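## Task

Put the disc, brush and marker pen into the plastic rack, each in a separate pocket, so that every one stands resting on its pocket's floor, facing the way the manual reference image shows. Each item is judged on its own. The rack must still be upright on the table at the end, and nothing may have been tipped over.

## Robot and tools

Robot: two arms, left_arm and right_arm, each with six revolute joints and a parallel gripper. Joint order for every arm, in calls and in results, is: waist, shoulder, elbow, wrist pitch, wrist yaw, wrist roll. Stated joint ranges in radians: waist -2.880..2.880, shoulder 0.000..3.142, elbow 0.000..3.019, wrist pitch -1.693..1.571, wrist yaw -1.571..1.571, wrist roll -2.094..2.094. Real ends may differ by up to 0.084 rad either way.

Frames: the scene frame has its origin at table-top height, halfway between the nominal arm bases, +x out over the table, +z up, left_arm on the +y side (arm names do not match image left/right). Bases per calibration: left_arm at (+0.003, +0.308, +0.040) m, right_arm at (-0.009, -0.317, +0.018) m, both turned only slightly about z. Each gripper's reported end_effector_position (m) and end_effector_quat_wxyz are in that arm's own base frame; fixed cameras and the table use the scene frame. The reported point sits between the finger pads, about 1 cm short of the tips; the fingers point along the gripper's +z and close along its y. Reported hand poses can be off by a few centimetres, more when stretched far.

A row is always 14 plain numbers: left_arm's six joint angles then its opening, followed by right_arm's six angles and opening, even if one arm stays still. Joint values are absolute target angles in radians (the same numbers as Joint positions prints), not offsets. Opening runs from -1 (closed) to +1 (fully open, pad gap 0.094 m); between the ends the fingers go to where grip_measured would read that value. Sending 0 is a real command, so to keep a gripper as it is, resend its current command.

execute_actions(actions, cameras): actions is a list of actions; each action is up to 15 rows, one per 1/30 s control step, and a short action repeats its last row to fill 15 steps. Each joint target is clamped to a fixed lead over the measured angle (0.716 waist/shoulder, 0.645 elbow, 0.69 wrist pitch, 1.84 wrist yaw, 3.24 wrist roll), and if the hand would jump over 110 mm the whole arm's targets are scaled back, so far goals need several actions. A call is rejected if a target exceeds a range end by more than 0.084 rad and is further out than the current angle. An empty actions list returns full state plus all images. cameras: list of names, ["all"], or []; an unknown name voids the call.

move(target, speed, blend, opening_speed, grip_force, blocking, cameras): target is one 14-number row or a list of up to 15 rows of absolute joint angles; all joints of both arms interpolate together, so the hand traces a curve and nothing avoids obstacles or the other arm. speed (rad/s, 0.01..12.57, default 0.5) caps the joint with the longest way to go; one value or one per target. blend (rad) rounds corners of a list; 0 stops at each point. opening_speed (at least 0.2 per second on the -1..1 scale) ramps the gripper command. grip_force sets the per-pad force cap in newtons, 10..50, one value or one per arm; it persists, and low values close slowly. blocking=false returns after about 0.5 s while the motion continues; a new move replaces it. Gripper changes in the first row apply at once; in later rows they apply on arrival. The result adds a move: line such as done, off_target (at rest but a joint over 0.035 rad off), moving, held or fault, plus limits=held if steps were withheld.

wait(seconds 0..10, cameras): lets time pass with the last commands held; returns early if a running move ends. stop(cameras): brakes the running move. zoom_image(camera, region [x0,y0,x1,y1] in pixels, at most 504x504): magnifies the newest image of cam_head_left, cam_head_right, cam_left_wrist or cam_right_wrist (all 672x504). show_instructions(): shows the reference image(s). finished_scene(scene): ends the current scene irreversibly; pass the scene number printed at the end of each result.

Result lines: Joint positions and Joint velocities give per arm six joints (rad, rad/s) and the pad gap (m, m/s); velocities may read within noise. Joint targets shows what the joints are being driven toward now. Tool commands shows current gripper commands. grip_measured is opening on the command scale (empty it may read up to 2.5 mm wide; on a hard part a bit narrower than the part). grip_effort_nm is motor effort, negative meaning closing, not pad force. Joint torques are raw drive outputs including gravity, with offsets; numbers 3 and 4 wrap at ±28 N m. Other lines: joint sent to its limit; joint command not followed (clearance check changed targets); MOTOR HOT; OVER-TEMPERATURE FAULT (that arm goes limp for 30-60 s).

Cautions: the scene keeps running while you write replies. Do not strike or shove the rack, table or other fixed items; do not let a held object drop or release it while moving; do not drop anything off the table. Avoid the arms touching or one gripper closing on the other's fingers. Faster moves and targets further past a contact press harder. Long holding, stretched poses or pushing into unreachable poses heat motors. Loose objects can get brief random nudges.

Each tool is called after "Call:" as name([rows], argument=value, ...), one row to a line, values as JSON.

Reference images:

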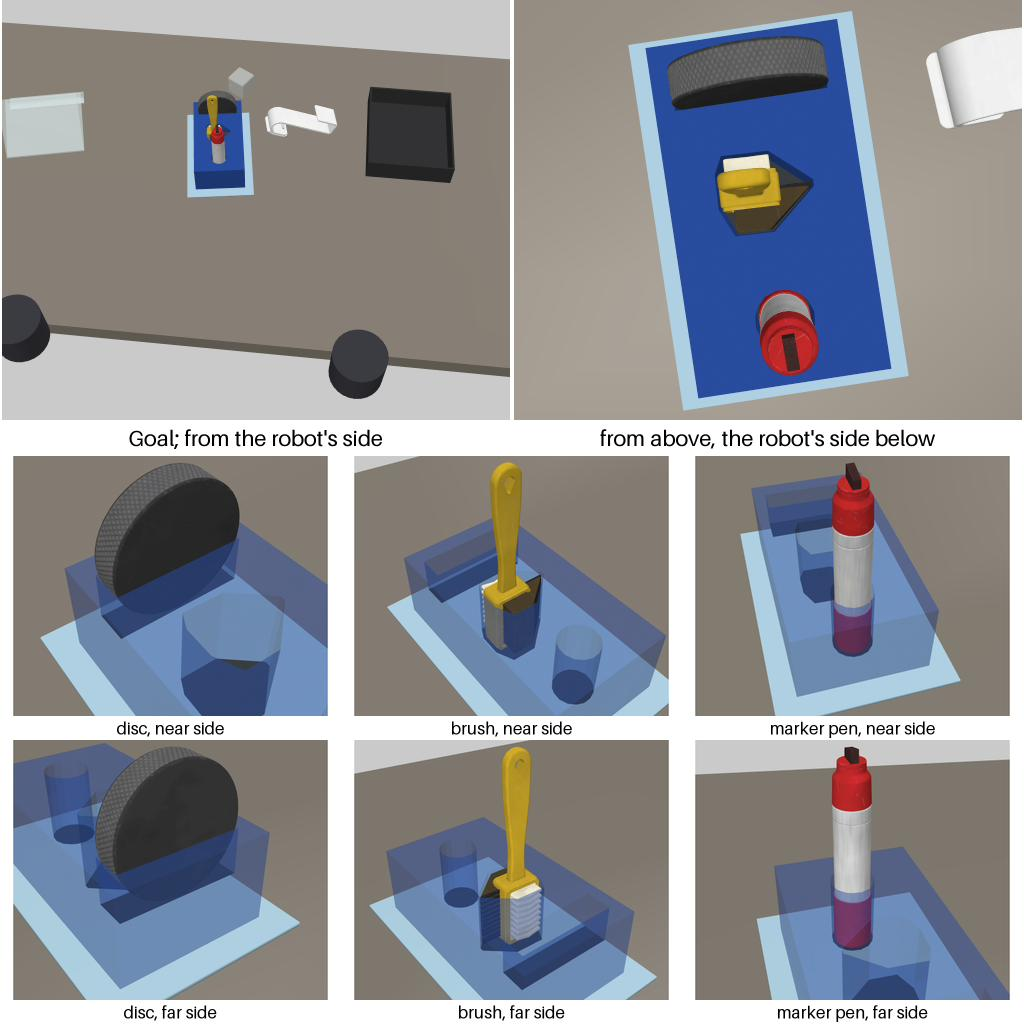

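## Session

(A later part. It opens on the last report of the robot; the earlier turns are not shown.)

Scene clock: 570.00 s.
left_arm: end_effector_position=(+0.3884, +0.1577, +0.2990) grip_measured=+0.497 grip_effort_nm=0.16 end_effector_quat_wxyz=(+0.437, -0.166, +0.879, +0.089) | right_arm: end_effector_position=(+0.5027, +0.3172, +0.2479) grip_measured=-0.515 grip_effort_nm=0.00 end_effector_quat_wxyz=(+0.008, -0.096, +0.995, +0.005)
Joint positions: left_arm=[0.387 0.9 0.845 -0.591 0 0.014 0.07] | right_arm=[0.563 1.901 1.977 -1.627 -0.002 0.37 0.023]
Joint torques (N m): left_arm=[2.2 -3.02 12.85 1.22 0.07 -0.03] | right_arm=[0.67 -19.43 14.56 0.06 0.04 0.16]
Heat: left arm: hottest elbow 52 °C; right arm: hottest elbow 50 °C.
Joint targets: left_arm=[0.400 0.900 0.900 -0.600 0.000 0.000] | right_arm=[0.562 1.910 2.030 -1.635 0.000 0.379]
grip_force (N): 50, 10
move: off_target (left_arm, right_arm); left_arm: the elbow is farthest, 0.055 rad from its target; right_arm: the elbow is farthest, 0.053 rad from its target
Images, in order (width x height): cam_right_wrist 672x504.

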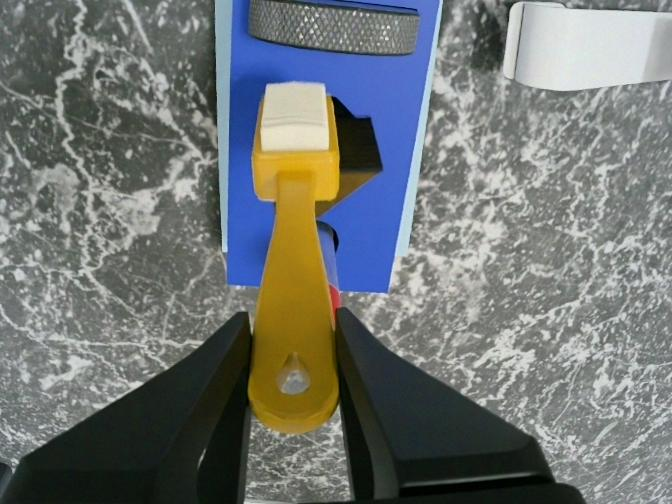

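Call:
move(target=[0.4,0.9,0.9,-0.6,0,0,0.5,0.562,1.91,2.03,-1.635,0,0.379,-1], opening_speed=0.2, grip_force=[50,50])

Call:
move(target=[-0.2,1.35,1.55,-1.1,0,0,0.5,0.562,1.91,2.03,-1.635,0.07,0.437,-1], speed=0.6, cameras=["cam_right_wrist","cam_left_wrist"])

Scene clock: 583.83 s.
left_arm: end_effector_position=(+0.3884, +0.1577, +0.2990) grip_measured=+0.497 grip_effort_nm=0.16 end_effector_quat_wxyz=(+0.437, -0.166, +0.879, +0.089) | right_arm: end_effector_position=(+0.5027, +0.3172, +0.2479) grip_measured=-0.540 grip_effort_nm=-1.02 end_effector_quat_wxyz=(+0.008, -0.096, +0.995, +0.005)
Joint positions: left_arm=[0.387 0.9 0.845 -0.591 0 0.014 0.07] | right_arm=[0.563 1.901 1.977 -1.627 -0.002 0.37 0.022]
Joint torques (N m): left_arm=[2.2 -3.25 12.78 1.24 0.07 -0.03] | right_arm=[0.56 -19.37 14.68 0.17 0.08 0.16]
Heat: left arm: hottest elbow 53 °C; right arm: hottest elbow 51 °C.
Joint targets: left_arm=[0.400 0.900 0.900 -0.600 0.000 0.000] | right_arm=[0.562 1.910 2.030 -1.635 0.000 0.379]
move: off_target (left_arm, right_arm); left_arm: the elbow is farthest, 0.055 rad from its target; right_arm: the elbow is farthest, 0.053 rad from its target

Scene clock: 585.67 s.
left_arm: end_effector_position=(+0.5169, -0.1020, +0.3671) grip_measured=+0.497 grip_effort_nm=0.15 end_effector_quat_wxyz=(+0.305, +0.099, +0.947, -0.028) | right_arm: end_effector_position=(+0.5091, +0.3072, +0.2483) grip_measured=-0.540 grip_effort_nm=-1.02 end_effector_quat_wxyz=(+0.024, -0.067, +0.997, -0.025)
Joint positions: left_arm=[-0.194 1.348 1.489 -1.091 0 0.014 0.07] | right_arm=[0.563 1.901 1.977 -1.627 0.067 0.428 0.022]
Joint torques (N m): left_arm=[0.5 -9.35 12.98 0.85 0.05 -0.02] | right_arm=[0.79 -19.55 14.45 0.13 0.17 0.13]
Heat: left arm: hottest elbow 53 °C; right arm: hottest elbow 51 °C.
Joint targets: left_arm=[-0.200 1.350 1.550 -1.100 0.000 0.000] | right_arm=[0.562 1.910 2.030 -1.635 0.070 0.437]
move: off_target (left_arm, right_arm); left_arm: the elbow is farthest, 0.061 rad from its target; right_arm: the elbow is farthest, 0.053 rad from its target
Images, in order (width x height): cam_left_wrist 672x504, cam_right_wrist 672x504.

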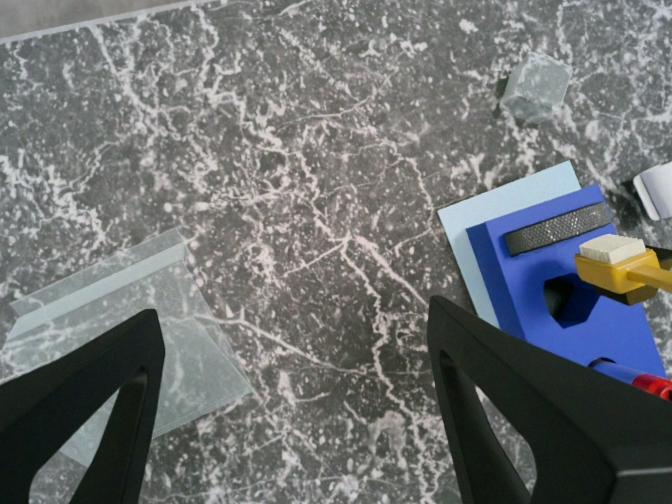

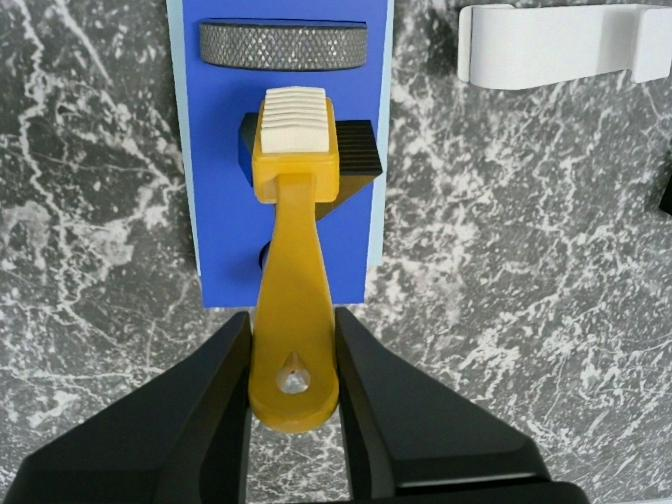

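Call:
move([
  [-0.2,1.35,1.55,-1.1,0,0,0.5,0.575,1.80,2.03,-1.55,0.09,0.437,-1],
  [-0.2,1.35,1.55,-1.1,0,0,0.5,0.575,1.80,2.03,-1.55,0.09,0.437,-0.515],
], speed=0.4, opening_speed=0.3, cameras=["cam_right_wrist"])

Scene clock: 608.50 s.
left_arm: end_effector_position=(+0.5169, -0.1020, +0.3671) grip_measured=+0.497 grip_effort_nm=0.16 end_effector_quat_wxyz=(+0.305, +0.099, +0.947, -0.028) | right_arm: end_effector_position=(+0.5129, +0.3055, +0.3151) grip_measured=-0.516 grip_effort_nm=-0.03 end_effector_quat_wxyz=(+0.108, -0.063, +0.992, +0.010)
Joint positions: left_arm=[-0.194 1.348 1.489 -1.091 0 0.014 0.07] | right_arm=[0.563 1.796 1.989 -1.563 0.087 0.428 0.023]
Joint torques (N m): left_arm=[0.62 -9.41 12.92 0.83 0.05 -0.02] | right_arm=[2.43 -18.61 13.56 1.54 0.22 0.16]
Heat: left arm: hottest elbow 51 °C; right arm: hottest elbow 53 °C.
Joint targets: left_arm=[-0.200 1.350 1.550 -1.100 0.000 0.000] | right_arm=[0.575 1.800 2.030 -1.550 0.090 0.437]
move: off_target (left_arm, right_arm); target 2's new numbers were sent with right_arm's elbow 0.041 rad from that target; left_arm: the elbow is farthest, 0.061 rad from its target; right_arm: the elbow is farthest, 0.041 rad from its target
Images, in order (width x height): cam_right_wrist 672x504.

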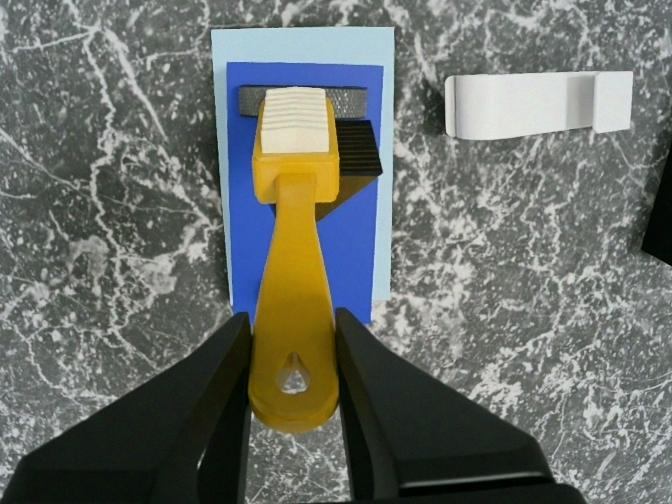

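Call:
move(target=[-0.2,1.35,1.55,-1.1,0,0,0.5,0.575,1.80,2.03,-1.55,0.09,0.437,-0.512], opening_speed=0.2, cameras=["cam_right_wrist"])

Scene clock: 610.63 s.
left_arm: end_effector_position=(+0.5169, -0.1020, +0.3671) grip_measured=+0.497 grip_effort_nm=0.15 end_effector_quat_wxyz=(+0.305, +0.099, +0.947, -0.028) | right_arm: end_effector_position=(+0.5129, +0.3055, +0.3151) grip_measured=-0.513 grip_effort_nm=0.06 end_effector_quat_wxyz=(+0.108, -0.063, +0.992, +0.010)
Joint positions: left_arm=[-0.194 1.348 1.489 -1.091 0 0.014 0.07] | right_arm=[0.563 1.796 1.989 -1.563 0.087 0.428 0.023]
Joint torques (N m): left_arm=[0.5 -9.35 12.92 0.85 0.05 -0.02] | right_arm=[1.85 -18.43 13.72 1.39 0.19 0.13]
Heat: left arm: hottest elbow 51 °C; right arm: hottest elbow 53 °C.
Joint targets: left_arm=[-0.200 1.350 1.550 -1.100 0.000 0.000] | right_arm=[0.575 1.800 2.030 -1.550 0.090 0.437]
move: off_target (left_arm, right_arm); left_arm: the elbow is farthest, 0.061 rad from its target; right_arm: the elbow is farthest, 0.041 rad from its target
Images, in order (width x height): cam_right_wrist 672x504.

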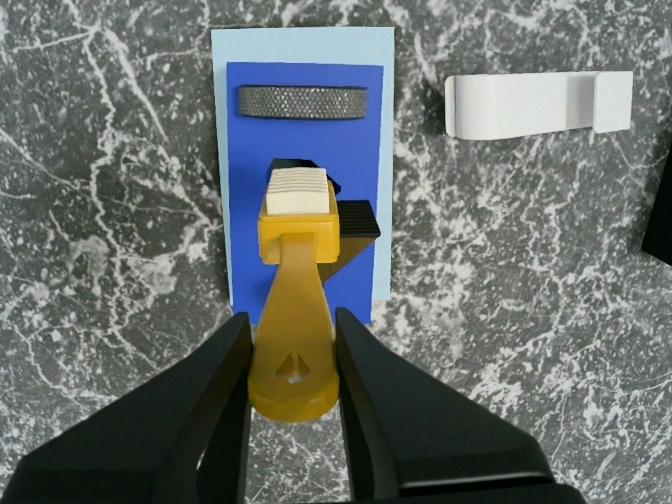

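Call:
move([
  [-0.2,1.35,1.55,-1.1,0,0,0.5,0.575,1.80,2.03,-1.55,0.09,0.437,-0.512],
  [-0.2,1.35,1.55,-1.1,0,0,0.5,0.575,1.80,2.03,-1.55,0.09,0.437,-1],
], opening_speed=0.2)

Call:
move(target=[-0.2,1.35,1.55,-1.1,0,0,0.5,0.630,1.795,1.757,-1.347,0.151,0.48,-1], speed=0.25, cameras=["cam_right_wrist","cam_left_wrist","cam_head_left"])

Call:
zoom_image(camera="cam_right_wrist", region=[180, 30, 440, 340])

Call:
zoom_image(camera="cam_left_wrist", region=[450, 150, 672, 400])

Scene clock: 628.03 s.
left_arm: end_effector_position=(+0.5169, -0.1020, +0.3671) grip_measured=+0.497 grip_effort_nm=0.16 end_effector_quat_wxyz=(+0.305, +0.099, +0.947, -0.028) | right_arm: end_effector_position=(+0.5129, +0.3055, +0.3151) grip_measured=-0.540 grip_effort_nm=-1.02 end_effector_quat_wxyz=(+0.108, -0.063, +0.992, +0.010)
Joint positions: left_arm=[-0.194 1.348 1.489 -1.091 0 0.014 0.07] | right_arm=[0.563 1.796 1.989 -1.563 0.087 0.428 0.022]
Joint torques (N m): left_arm=[0.44 -9.47 12.92 0.84 0.05 -0.01] | right_arm=[1.9 -18.14 13.75 1.31 0.16 0.19]
Heat: left arm: hottest elbow 51 °C; right arm: hottest elbow 55 °C.
Joint targets: left_arm=[-0.200 1.350 1.550 -1.100 0.000 0.000] | right_arm=[0.575 1.800 2.030 -1.550 0.090 0.437]
move: off_target (left_arm, right_arm); target 2's new numbers were sent with right_arm's elbow 0.041 rad from that target; left_arm: the elbow is farthest, 0.061 rad from its target; right_arm: the elbow is farthest, 0.041 rad from its target

Scene clock: 629.70 s.
left_arm: end_effector_position=(+0.5169, -0.1020, +0.3671) grip_measured=+0.497 grip_effort_nm=0.16 end_effector_quat_wxyz=(+0.305, +0.099, +0.947, -0.028) | right_arm: end_effector_position=(+0.5015, +0.3224, +0.2254) grip_measured=-0.540 grip_effort_nm=-1.02 end_effector_quat_wxyz=(+0.110, -0.065, +0.992, -0.019)
Joint positions: left_arm=[-0.194 1.348 1.489 -1.091 0 0.014 0.07] | right_arm=[0.615 1.796 1.753 -1.359 0.147 0.471 0.022]
Joint torques (N m): left_arm=[0.5 -9.47 12.93 0.83 0.04 -0.02] | right_arm=[2.02 -18.84 10.7 1.35 0.22 0.14]
Heat: left arm: hottest elbow 51 °C; right arm: hottest elbow 54 °C.
Joint targets: left_arm=[-0.200 1.350 1.550 -1.100 0.000 0.000] | right_arm=[0.630 1.795 1.757 -1.347 0.151 0.480]
move: off_target (left_arm); left_arm: the elbow is farthest, 0.061 rad from its target
Images, in order (width x height): cam_head_left 672x504, cam_left_wrist 672x504, cam_right_wrist 672x504.

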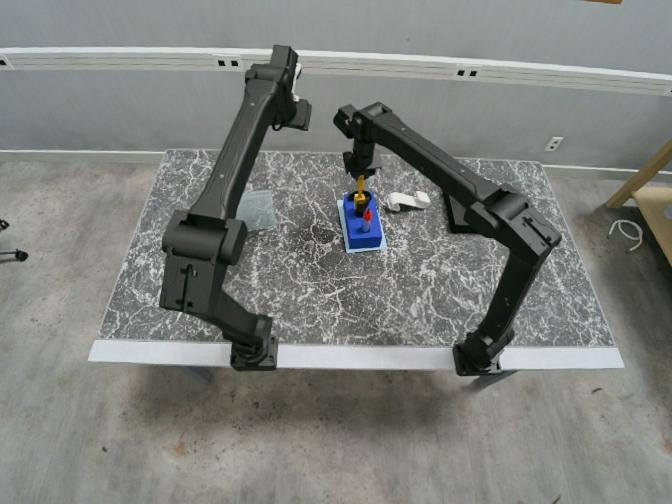

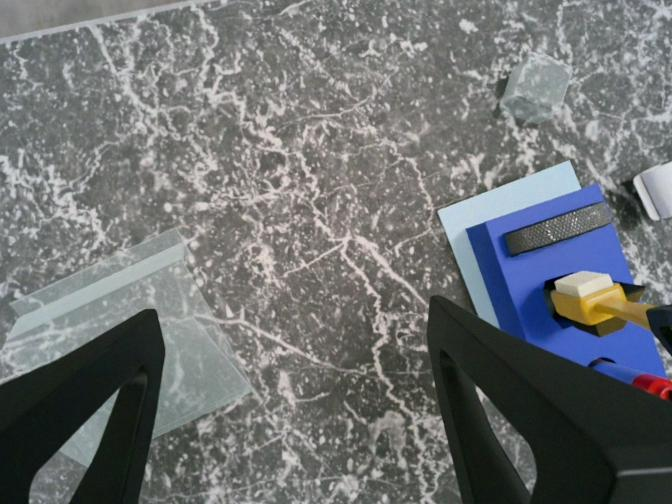

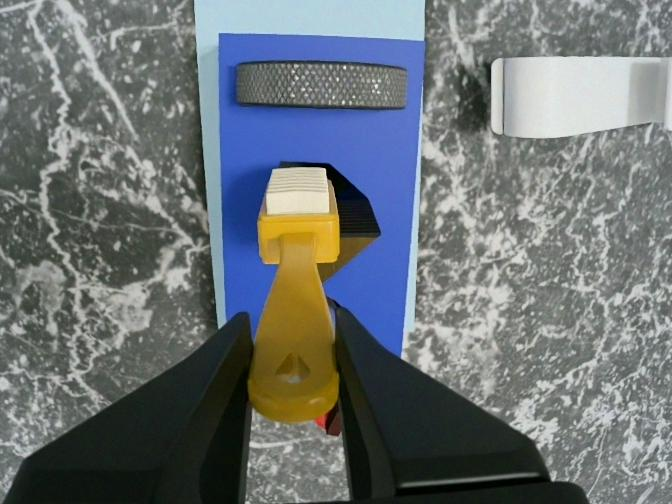

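Scaled by 1.626 from the camera's 672x504 image, which has a finer 960x720 frame.

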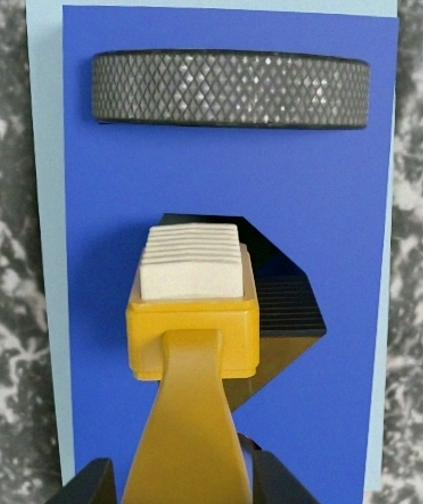

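Scaled by 2.016 from the camera's 672x504 image, which has a finer 960x720 frame.

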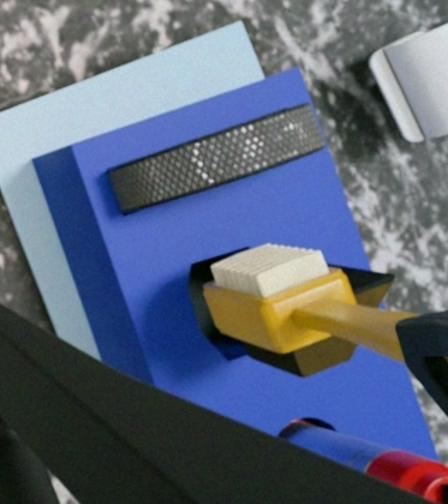

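Call:
move(target=[-0.2,1.35,1.55,-1.1,0,0,0.5,0.593,1.768,1.706,-1.309,0.151,0.472,-1], speed=0.15, cameras=["cam_right_wrist","cam_left_wrist"])

Call:
zoom_image(camera="cam_right_wrist", region=[180, 30, 440, 340])

Call:
zoom_image(camera="cam_left_wrist", region=[510, 210, 672, 360])

Scene clock: 648.60 s.
left_arm: end_effector_position=(+0.5169, -0.1020, +0.3671) grip_measured=+0.497 grip_effort_nm=0.16 end_effector_quat_wxyz=(+0.305, +0.099, +0.947, -0.028) | right_arm: end_effector_position=(+0.4994, +0.3162, +0.2124) grip_measured=-0.540 grip_effort_nm=-1.02 end_effector_quat_wxyz=(+0.110, -0.062, +0.992, -0.020)
Joint positions: left_arm=[-0.194 1.348 1.489 -1.091 0 0.014 0.07] | right_arm=[0.609 1.785 1.703 -1.321 0.148 0.471 0.022]
Joint torques (N m): left_arm=[0.44 -9.47 12.93 0.87 0.06 -0.03] | right_arm=[-1.03 -19.9 10.55 1.29 0.19 0.09]
Heat: left arm: hottest elbow 52 °C; right arm: hottest elbow 52 °C.
Joint targets: left_arm=[-0.200 1.350 1.550 -1.100 0.000 0.000] | right_arm=[0.593 1.768 1.706 -1.309 0.151 0.472]
move: off_target (left_arm); left_arm: the elbow is farthest, 0.061 rad from its target
Images, in order (width x height): cam_left_wrist 672x504, cam_right_wrist 672x504.

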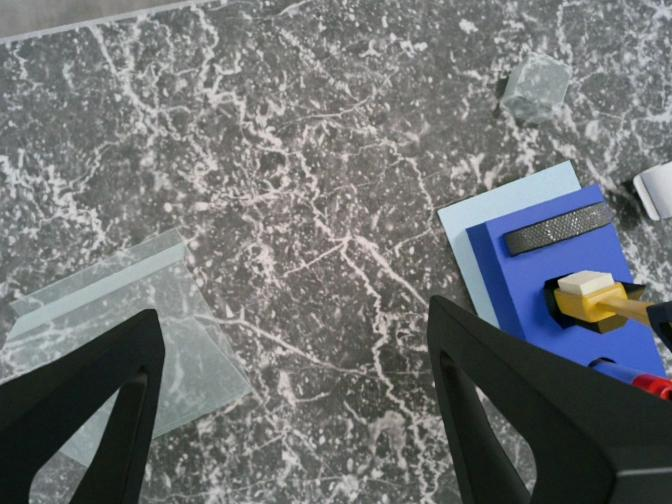

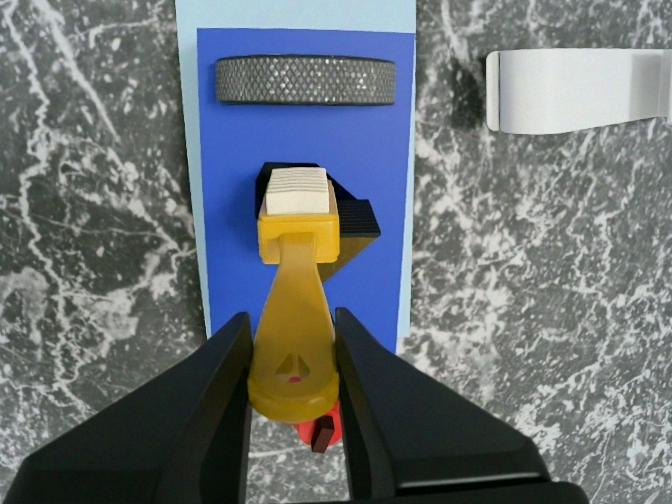

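Scaled by 1.626 from the camera's 672x504 image, which has a finer 960x720 frame.

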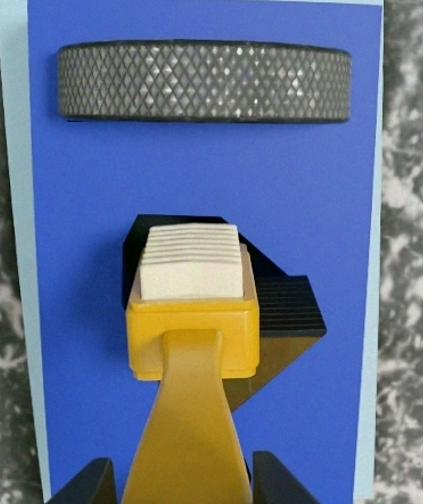

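Scaled by 3.111 from the camera's 672x504 image, which has a finer 960x720 frame.

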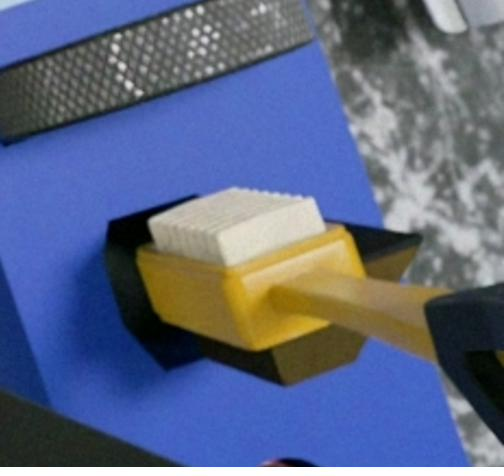

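Call:
move(target=[-0.2,1.35,1.55,-1.1,0,0,0.5,0.593,1.768,1.661,-1.26,0.151,0.472,-1], speed=0.08, cameras=["cam_right_wrist","cam_left_wrist"])

Call:
zoom_image(camera="cam_right_wrist", region=[180, 30, 440, 340])

Call:
zoom_image(camera="cam_left_wrist", region=[510, 210, 672, 360])

Scene clock: 661.70 s.
left_arm: end_effector_position=(+0.5169, -0.1020, +0.3671) grip_measured=+0.497 grip_effort_nm=0.15 end_effector_quat_wxyz=(+0.305, +0.099, +0.947, -0.028) | right_arm: end_effector_position=(+0.4994, +0.3159, +0.1991) grip_measured=-0.540 grip_effort_nm=-1.02 end_effector_quat_wxyz=(+0.115, -0.061, +0.991, -0.018)
Joint positions: left_arm=[-0.194 1.348 1.489 -1.091 0 0.014 0.07] | right_arm=[0.609 1.781 1.662 -1.272 0.149 0.471 0.022]
Joint torques (N m): left_arm=[0.62 -9.23 12.86 0.87 0.05 -0.01] | right_arm=[-0.38 -19.6 10.09 1.25 0.18 0.09]
Heat: left arm: hottest elbow 52 °C; right arm: hottest elbow 51 °C.
Joint targets: left_arm=[-0.200 1.350 1.550 -1.100 0.000 0.000] | right_arm=[0.593 1.768 1.661 -1.260 0.151 0.472]
move: off_target (left_arm); left_arm: the elbow is farthest, 0.061 rad from its target
Images, in order (width x height): cam_left_wrist 672x504, cam_right_wrist 672x504.

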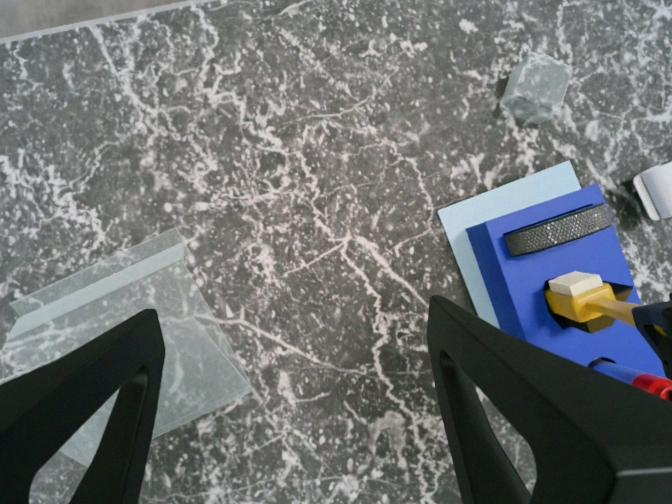

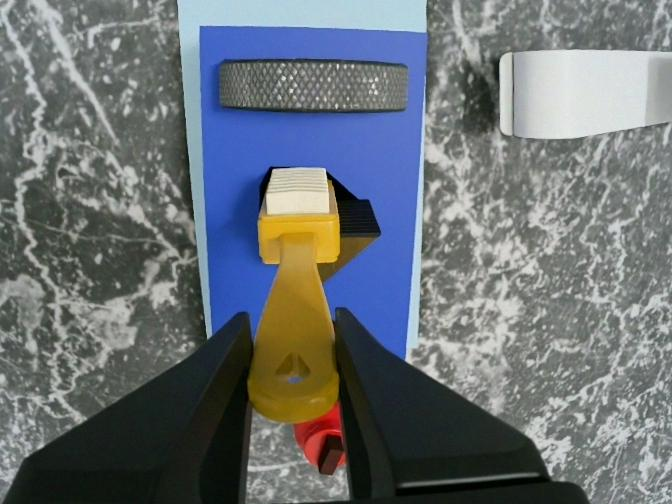

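Scaled by 1.626 from the camera's 672x504 image, which has a finer 960x720 frame.

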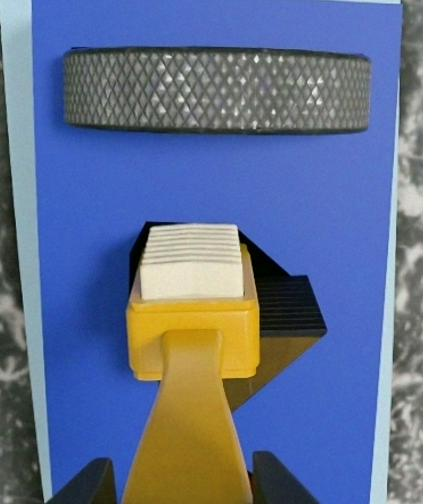

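Scaled by 3.111 from the camera's 672x504 image, which has a finer 960x720 frame.

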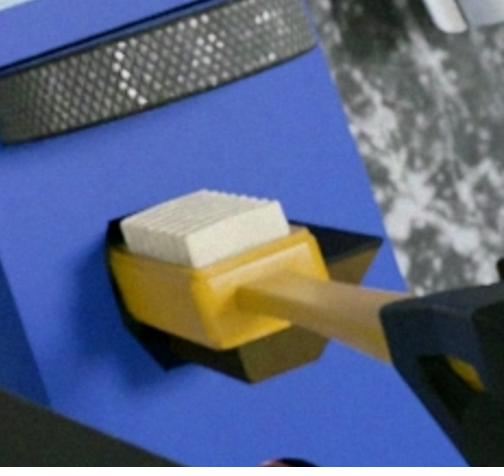

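Call:
move(target=[-0.2,1.35,1.55,-1.1,0,0,0.5,0.579,1.832,1.805,-1.393,0.110,0.447,-1], speed=0.12, cameras=["cam_right_wrist","cam_left_wrist"])

Call:
zoom_image(camera="cam_right_wrist", region=[180, 30, 440, 340])

Call:
zoom_image(camera="cam_left_wrist", region=[510, 210, 672, 360])

Scene clock: 674.97 s.
left_arm: end_effector_position=(+0.5169, -0.1020, +0.3671) grip_measured=+0.497 grip_effort_nm=0.15 end_effector_quat_wxyz=(+0.305, +0.099, +0.947, -0.028) | right_arm: end_effector_position=(+0.5003, +0.3148, +0.2127) grip_measured=-0.540 grip_effort_nm=-1.02 end_effector_quat_wxyz=(+0.082, -0.066, +0.994, -0.018)
Joint positions: left_arm=[-0.194 1.348 1.489 -1.091 0 0.014 0.07] | right_arm=[0.596 1.814 1.752 -1.384 0.113 0.456 0.022]
Joint torques (N m): left_arm=[0.67 -9.29 12.9 0.87 0.05 -0.02] | right_arm=[-0.73 -17.14 14.69 0.32 -0.08 -0.03]
Heat: left arm: hottest elbow 52 °C; right arm: hottest elbow 49 °C.
Joint targets: left_arm=[-0.200 1.350 1.550 -1.100 0.000 0.000] | right_arm=[0.579 1.832 1.805 -1.393 0.110 0.447]
move: off_target (left_arm, right_arm); left_arm: the elbow is farthest, 0.061 rad from its target; right_arm: the elbow is farthest, 0.053 rad from its target
Images, in order (width x height): cam_left_wrist 672x504, cam_right_wrist 672x504.

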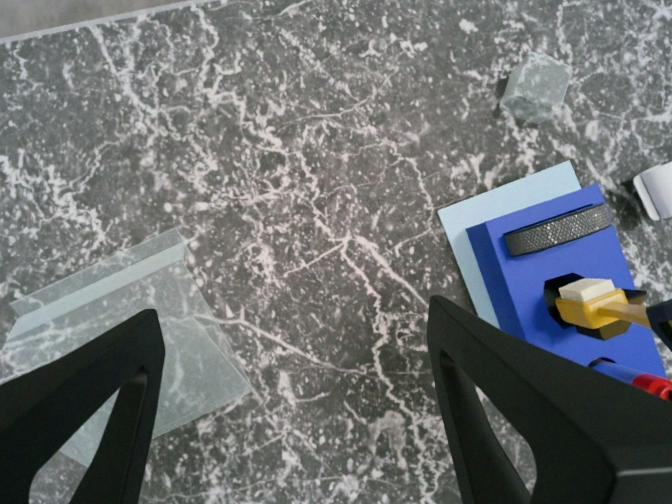

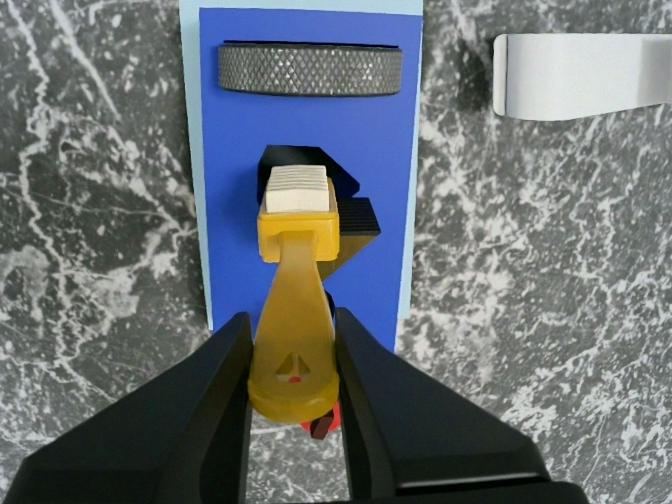

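Scaled by 1.626 from the camera's 672x504 image, which has a finer 960x720 frame.

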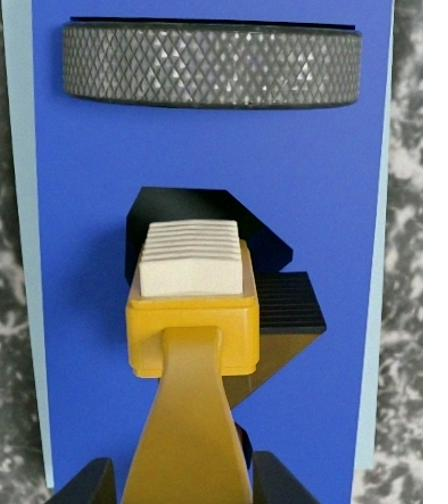

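Scaled by 3.111 from the camera's 672x504 image, which has a finer 960x720 frame.

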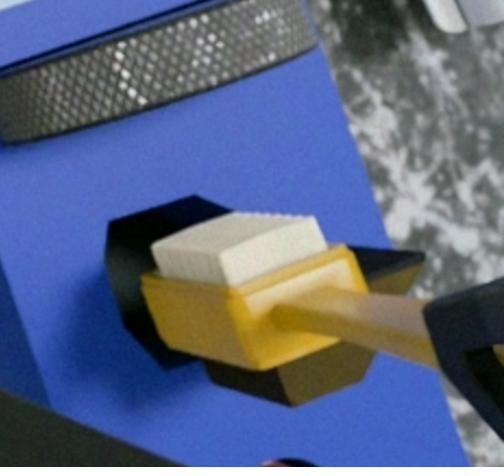

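Call:
move(target=[-0.2,1.35,1.55,-1.1,0,0,0.5,0.579,1.843,1.735,-1.345,0.110,0.447,-1], speed=0.1, cameras=["cam_left_wrist","cam_right_wrist"])

Call:
zoom_image(camera="cam_right_wrist", region=[180, 30, 440, 340])

Call:
zoom_image(camera="cam_left_wrist", region=[510, 210, 672, 360])

Scene clock: 695.67 s.
left_arm: end_effector_position=(+0.5169, -0.1020, +0.3671) grip_measured=+0.497 grip_effort_nm=0.15 end_effector_quat_wxyz=(+0.305, +0.099, +0.947, -0.028) | right_arm: end_effector_position=(+0.5033, +0.3169, +0.2018) grip_measured=-0.540 grip_effort_nm=-1.03 end_effector_quat_wxyz=(+0.083, -0.066, +0.994, -0.016)
Joint positions: left_arm=[-0.194 1.348 1.489 -1.091 0 0.014 0.07] | right_arm=[0.596 1.824 1.737 -1.355 0.112 0.456 0.022]
Joint torques (N m): left_arm=[0.38 -9.41 12.94 0.88 0.07 -0.01] | right_arm=[-0.73 -17.2 10.03 1.13 0.01 0.03]
Heat: left arm: hottest elbow 53 °C; right arm: hottest elbow 49 °C.
Joint targets: left_arm=[-0.200 1.350 1.550 -1.100 0.000 0.000] | right_arm=[0.579 1.843 1.735 -1.345 0.110 0.447]
move: off_target (left_arm); left_arm: the elbow is farthest, 0.061 rad from its target
Images, in order (width x height): cam_left_wrist 672x504, cam_right_wrist 672x504.

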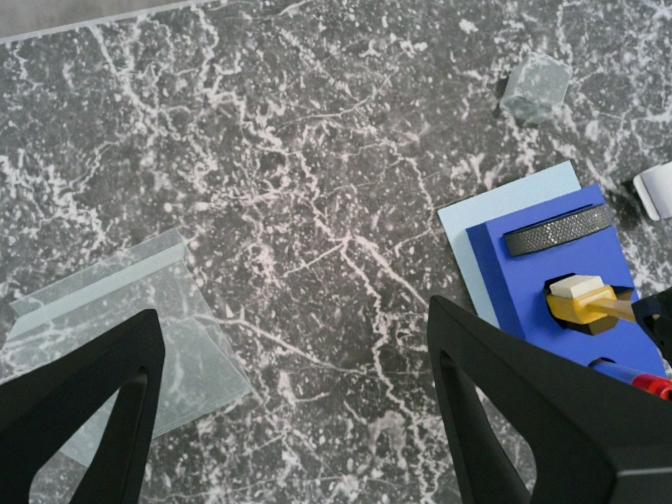

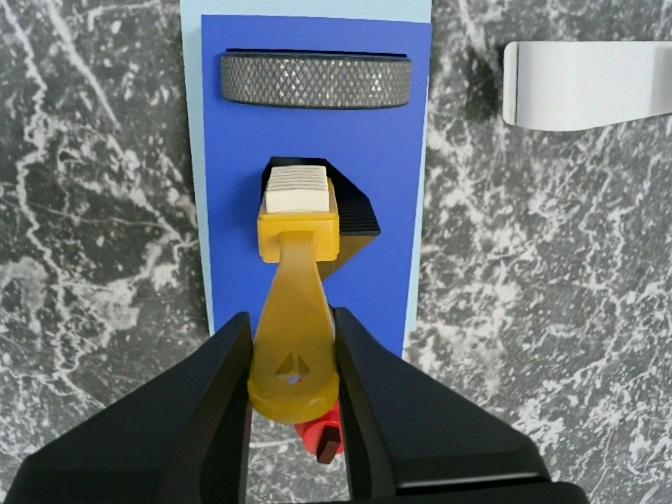

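Scaled by 1.626 from the camera's 672x504 image, which has a finer 960x720 frame.

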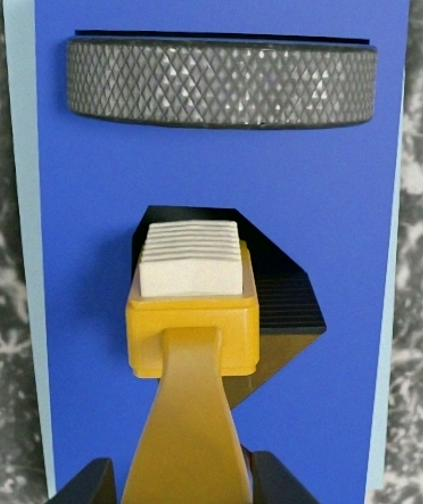

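Scaled by 3.111 from the camera's 672x504 image, which has a finer 960x720 frame.

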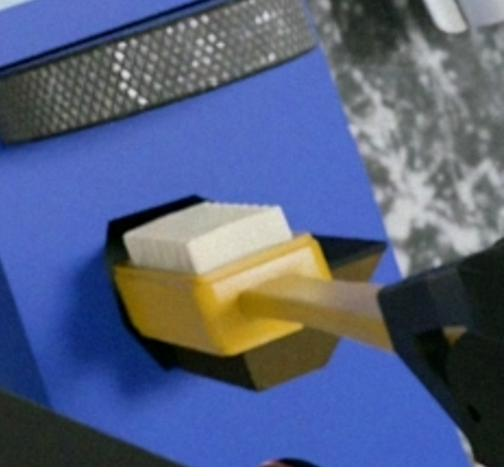

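Call:
move(target=[-0.2,1.35,1.55,-1.1,0,0,0.5,0.579,1.846,1.702,-1.307,0.110,0.447,-1], speed=0.1, cameras=["cam_left_wrist","cam_right_wrist"])

Call:
zoom_image(camera="cam_right_wrist", region=[180, 30, 440, 340])

Call:
zoom_image(camera="cam_left_wrist", region=[510, 210, 672, 360])

Scene clock: 699.50 s.
left_arm: end_effector_position=(+0.5169, -0.1020, +0.3671) grip_measured=+0.497 grip_effort_nm=0.15 end_effector_quat_wxyz=(+0.305, +0.099, +0.947, -0.028) | right_arm: end_effector_position=(+0.5094, +0.3181, +0.1996) grip_measured=-0.540 grip_effort_nm=-1.02 end_effector_quat_wxyz=(+0.095, -0.065, +0.993, -0.010)
Joint positions: left_arm=[-0.194 1.348 1.489 -1.091 0 0.014 0.07] | right_arm=[0.591 1.822 1.725 -1.318 0.112 0.453 0.022]
Joint torques (N m): left_arm=[0.56 -9.41 12.93 0.85 0.05 -0.02] | right_arm=[-0.56 -16.91 8.24 1.35 0.02 -0.02]
Heat: left arm: hottest elbow 53 °C; right arm: hottest elbow 50 °C.
Joint targets: left_arm=[-0.200 1.350 1.550 -1.100 0.000 0.000] | right_arm=[0.579 1.846 1.702 -1.307 0.110 0.447]
move: off_target (left_arm); left_arm: the elbow is farthest, 0.061 rad from its target
Images, in order (width x height): cam_left_wrist 672x504, cam_right_wrist 672x504.

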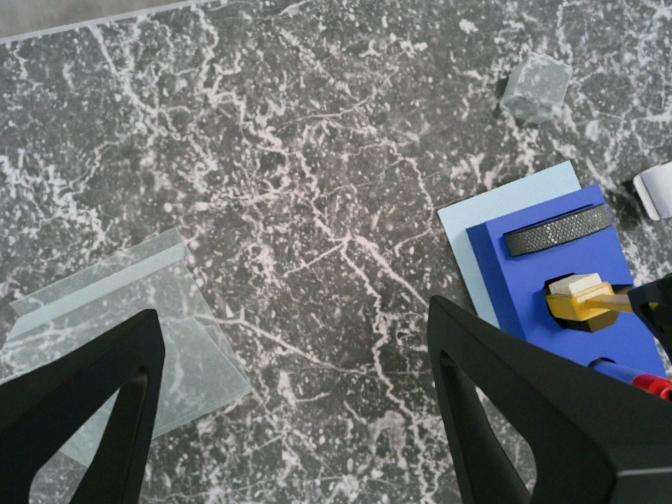

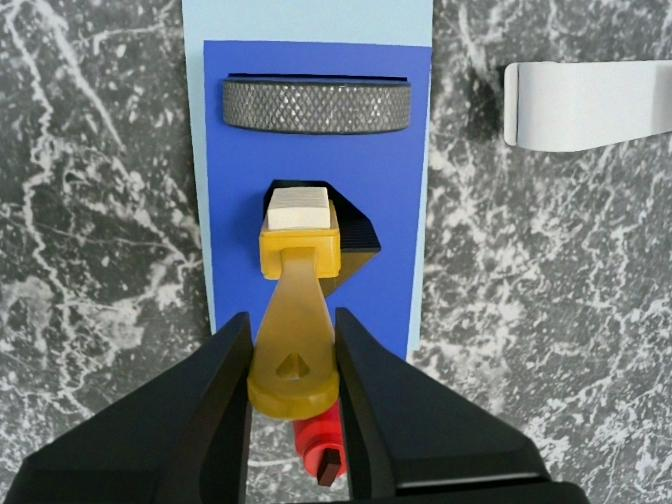

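Scaled by 1.626 from the camera's 672x504 image, which has a finer 960x720 frame.

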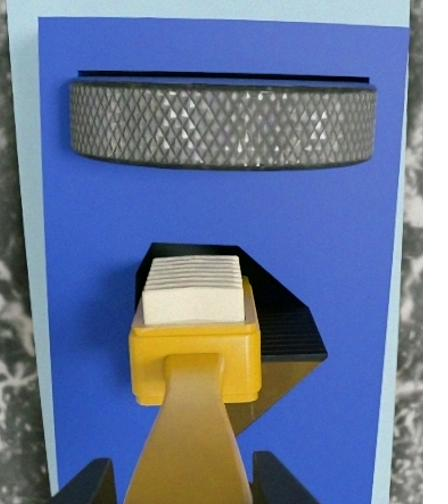

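Scaled by 3.111 from the camera's 672x504 image, which has a finer 960x720 frame.

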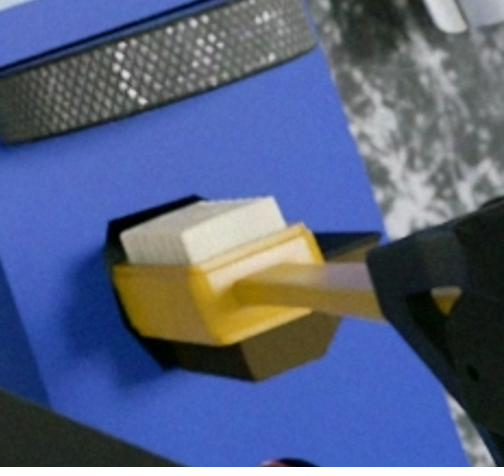

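Call:
zoom_image(camera="cam_right_wrist", region=[245, 165, 395, 305])

Call:
zoom_image(camera="cam_left_wrist", region=[535, 260, 645, 345])

Scaled by 3.360 from the camera's 672x504 image, which has a finer 960x720 frame.

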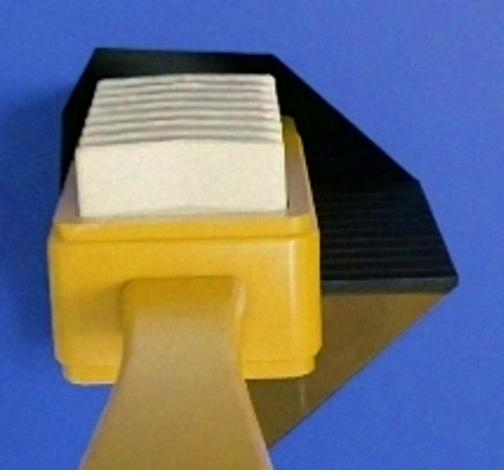

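Scaled by 4.582 from the camera's 672x504 image, which has a finer 960x720 frame.

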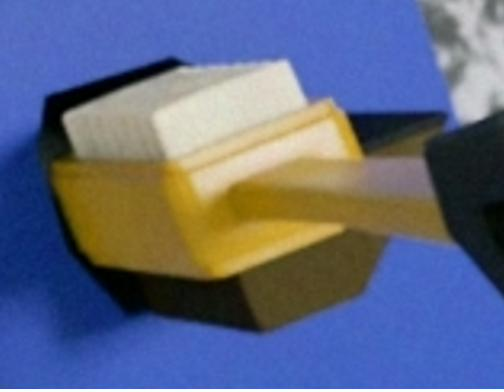

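Call:
move(target=[-0.2,1.35,1.55,-1.1,0,0,0.5,0.577,1.853,1.80,-1.35,0.110,0.447,-1], speed=0.1, cameras=["cam_left_wrist","cam_right_wrist"])

Call:
zoom_image(camera="cam_right_wrist", region=[180, 30, 440, 340])

Call:
zoom_image(camera="cam_left_wrist", region=[535, 260, 645, 345])

Scene clock: 724.00 s.
left_arm: end_effector_position=(+0.5169, -0.1020, +0.3671) grip_measured=+0.497 grip_effort_nm=0.16 end_effector_quat_wxyz=(+0.305, +0.099, +0.947, -0.028) | right_arm: end_effector_position=(+0.5105, +0.3188, +0.2010) grip_measured=-0.540 grip_effort_nm=-1.02 end_effector_quat_wxyz=(+0.090, -0.065, +0.994, -0.013)
Joint positions: left_arm=[-0.194 1.348 1.489 -1.091 0 0.014 0.07] | right_arm=[0.591 1.834 1.747 -1.341 0.112 0.453 0.022]
Joint torques (N m): left_arm=[0.5 -9.29 12.94 0.9 0.05 -0.01] | right_arm=[-1.26 -17.38 14.68 0.69 0.01 0.02]
Heat: left arm: hottest elbow 53 °C; right arm: hottest elbow 48 °C.
Joint targets: left_arm=[-0.200 1.350 1.550 -1.100 0.000 0.000] | right_arm=[0.577 1.853 1.800 -1.350 0.110 0.447]
move: off_target (left_arm, right_arm); left_arm: the elbow is farthest, 0.061 rad from its target; right_arm: the elbow is farthest, 0.053 rad from its target
Images, in order (width x height): cam_left_wrist 672x504, cam_right_wrist 672x504.

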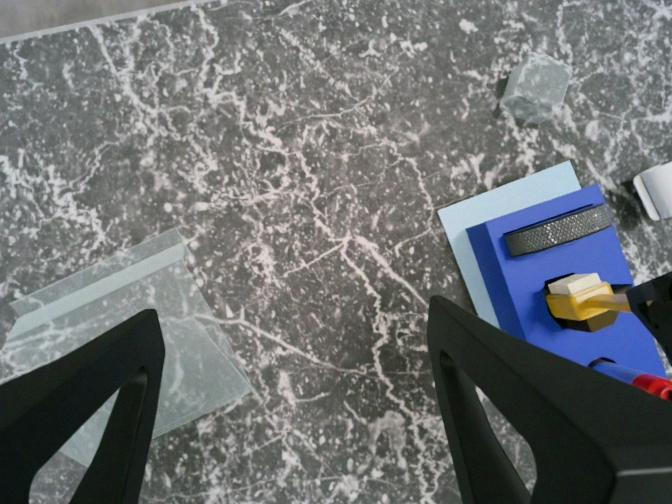

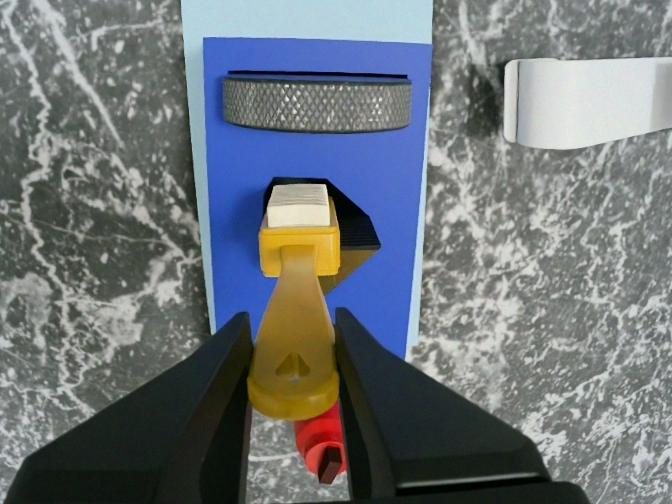

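Scaled by 1.626 from the camera's 672x504 image, which has a finer 960x720 frame.

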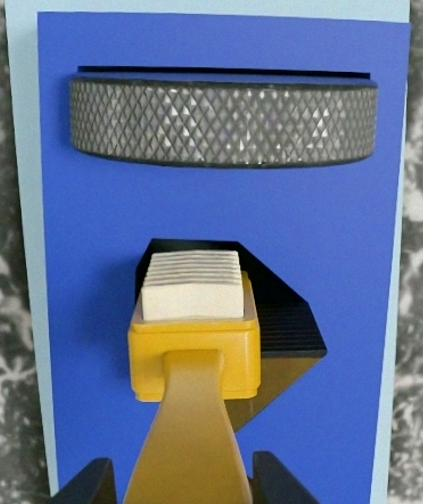

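Scaled by 4.582 from the camera's 672x504 image, which has a finer 960x720 frame.

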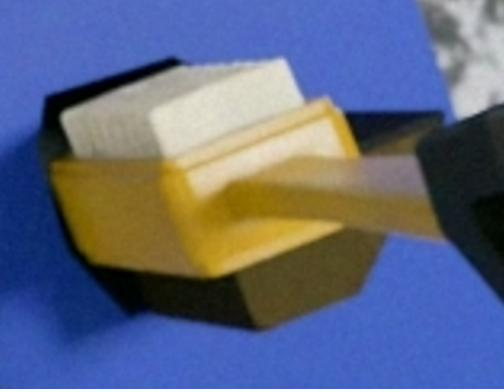

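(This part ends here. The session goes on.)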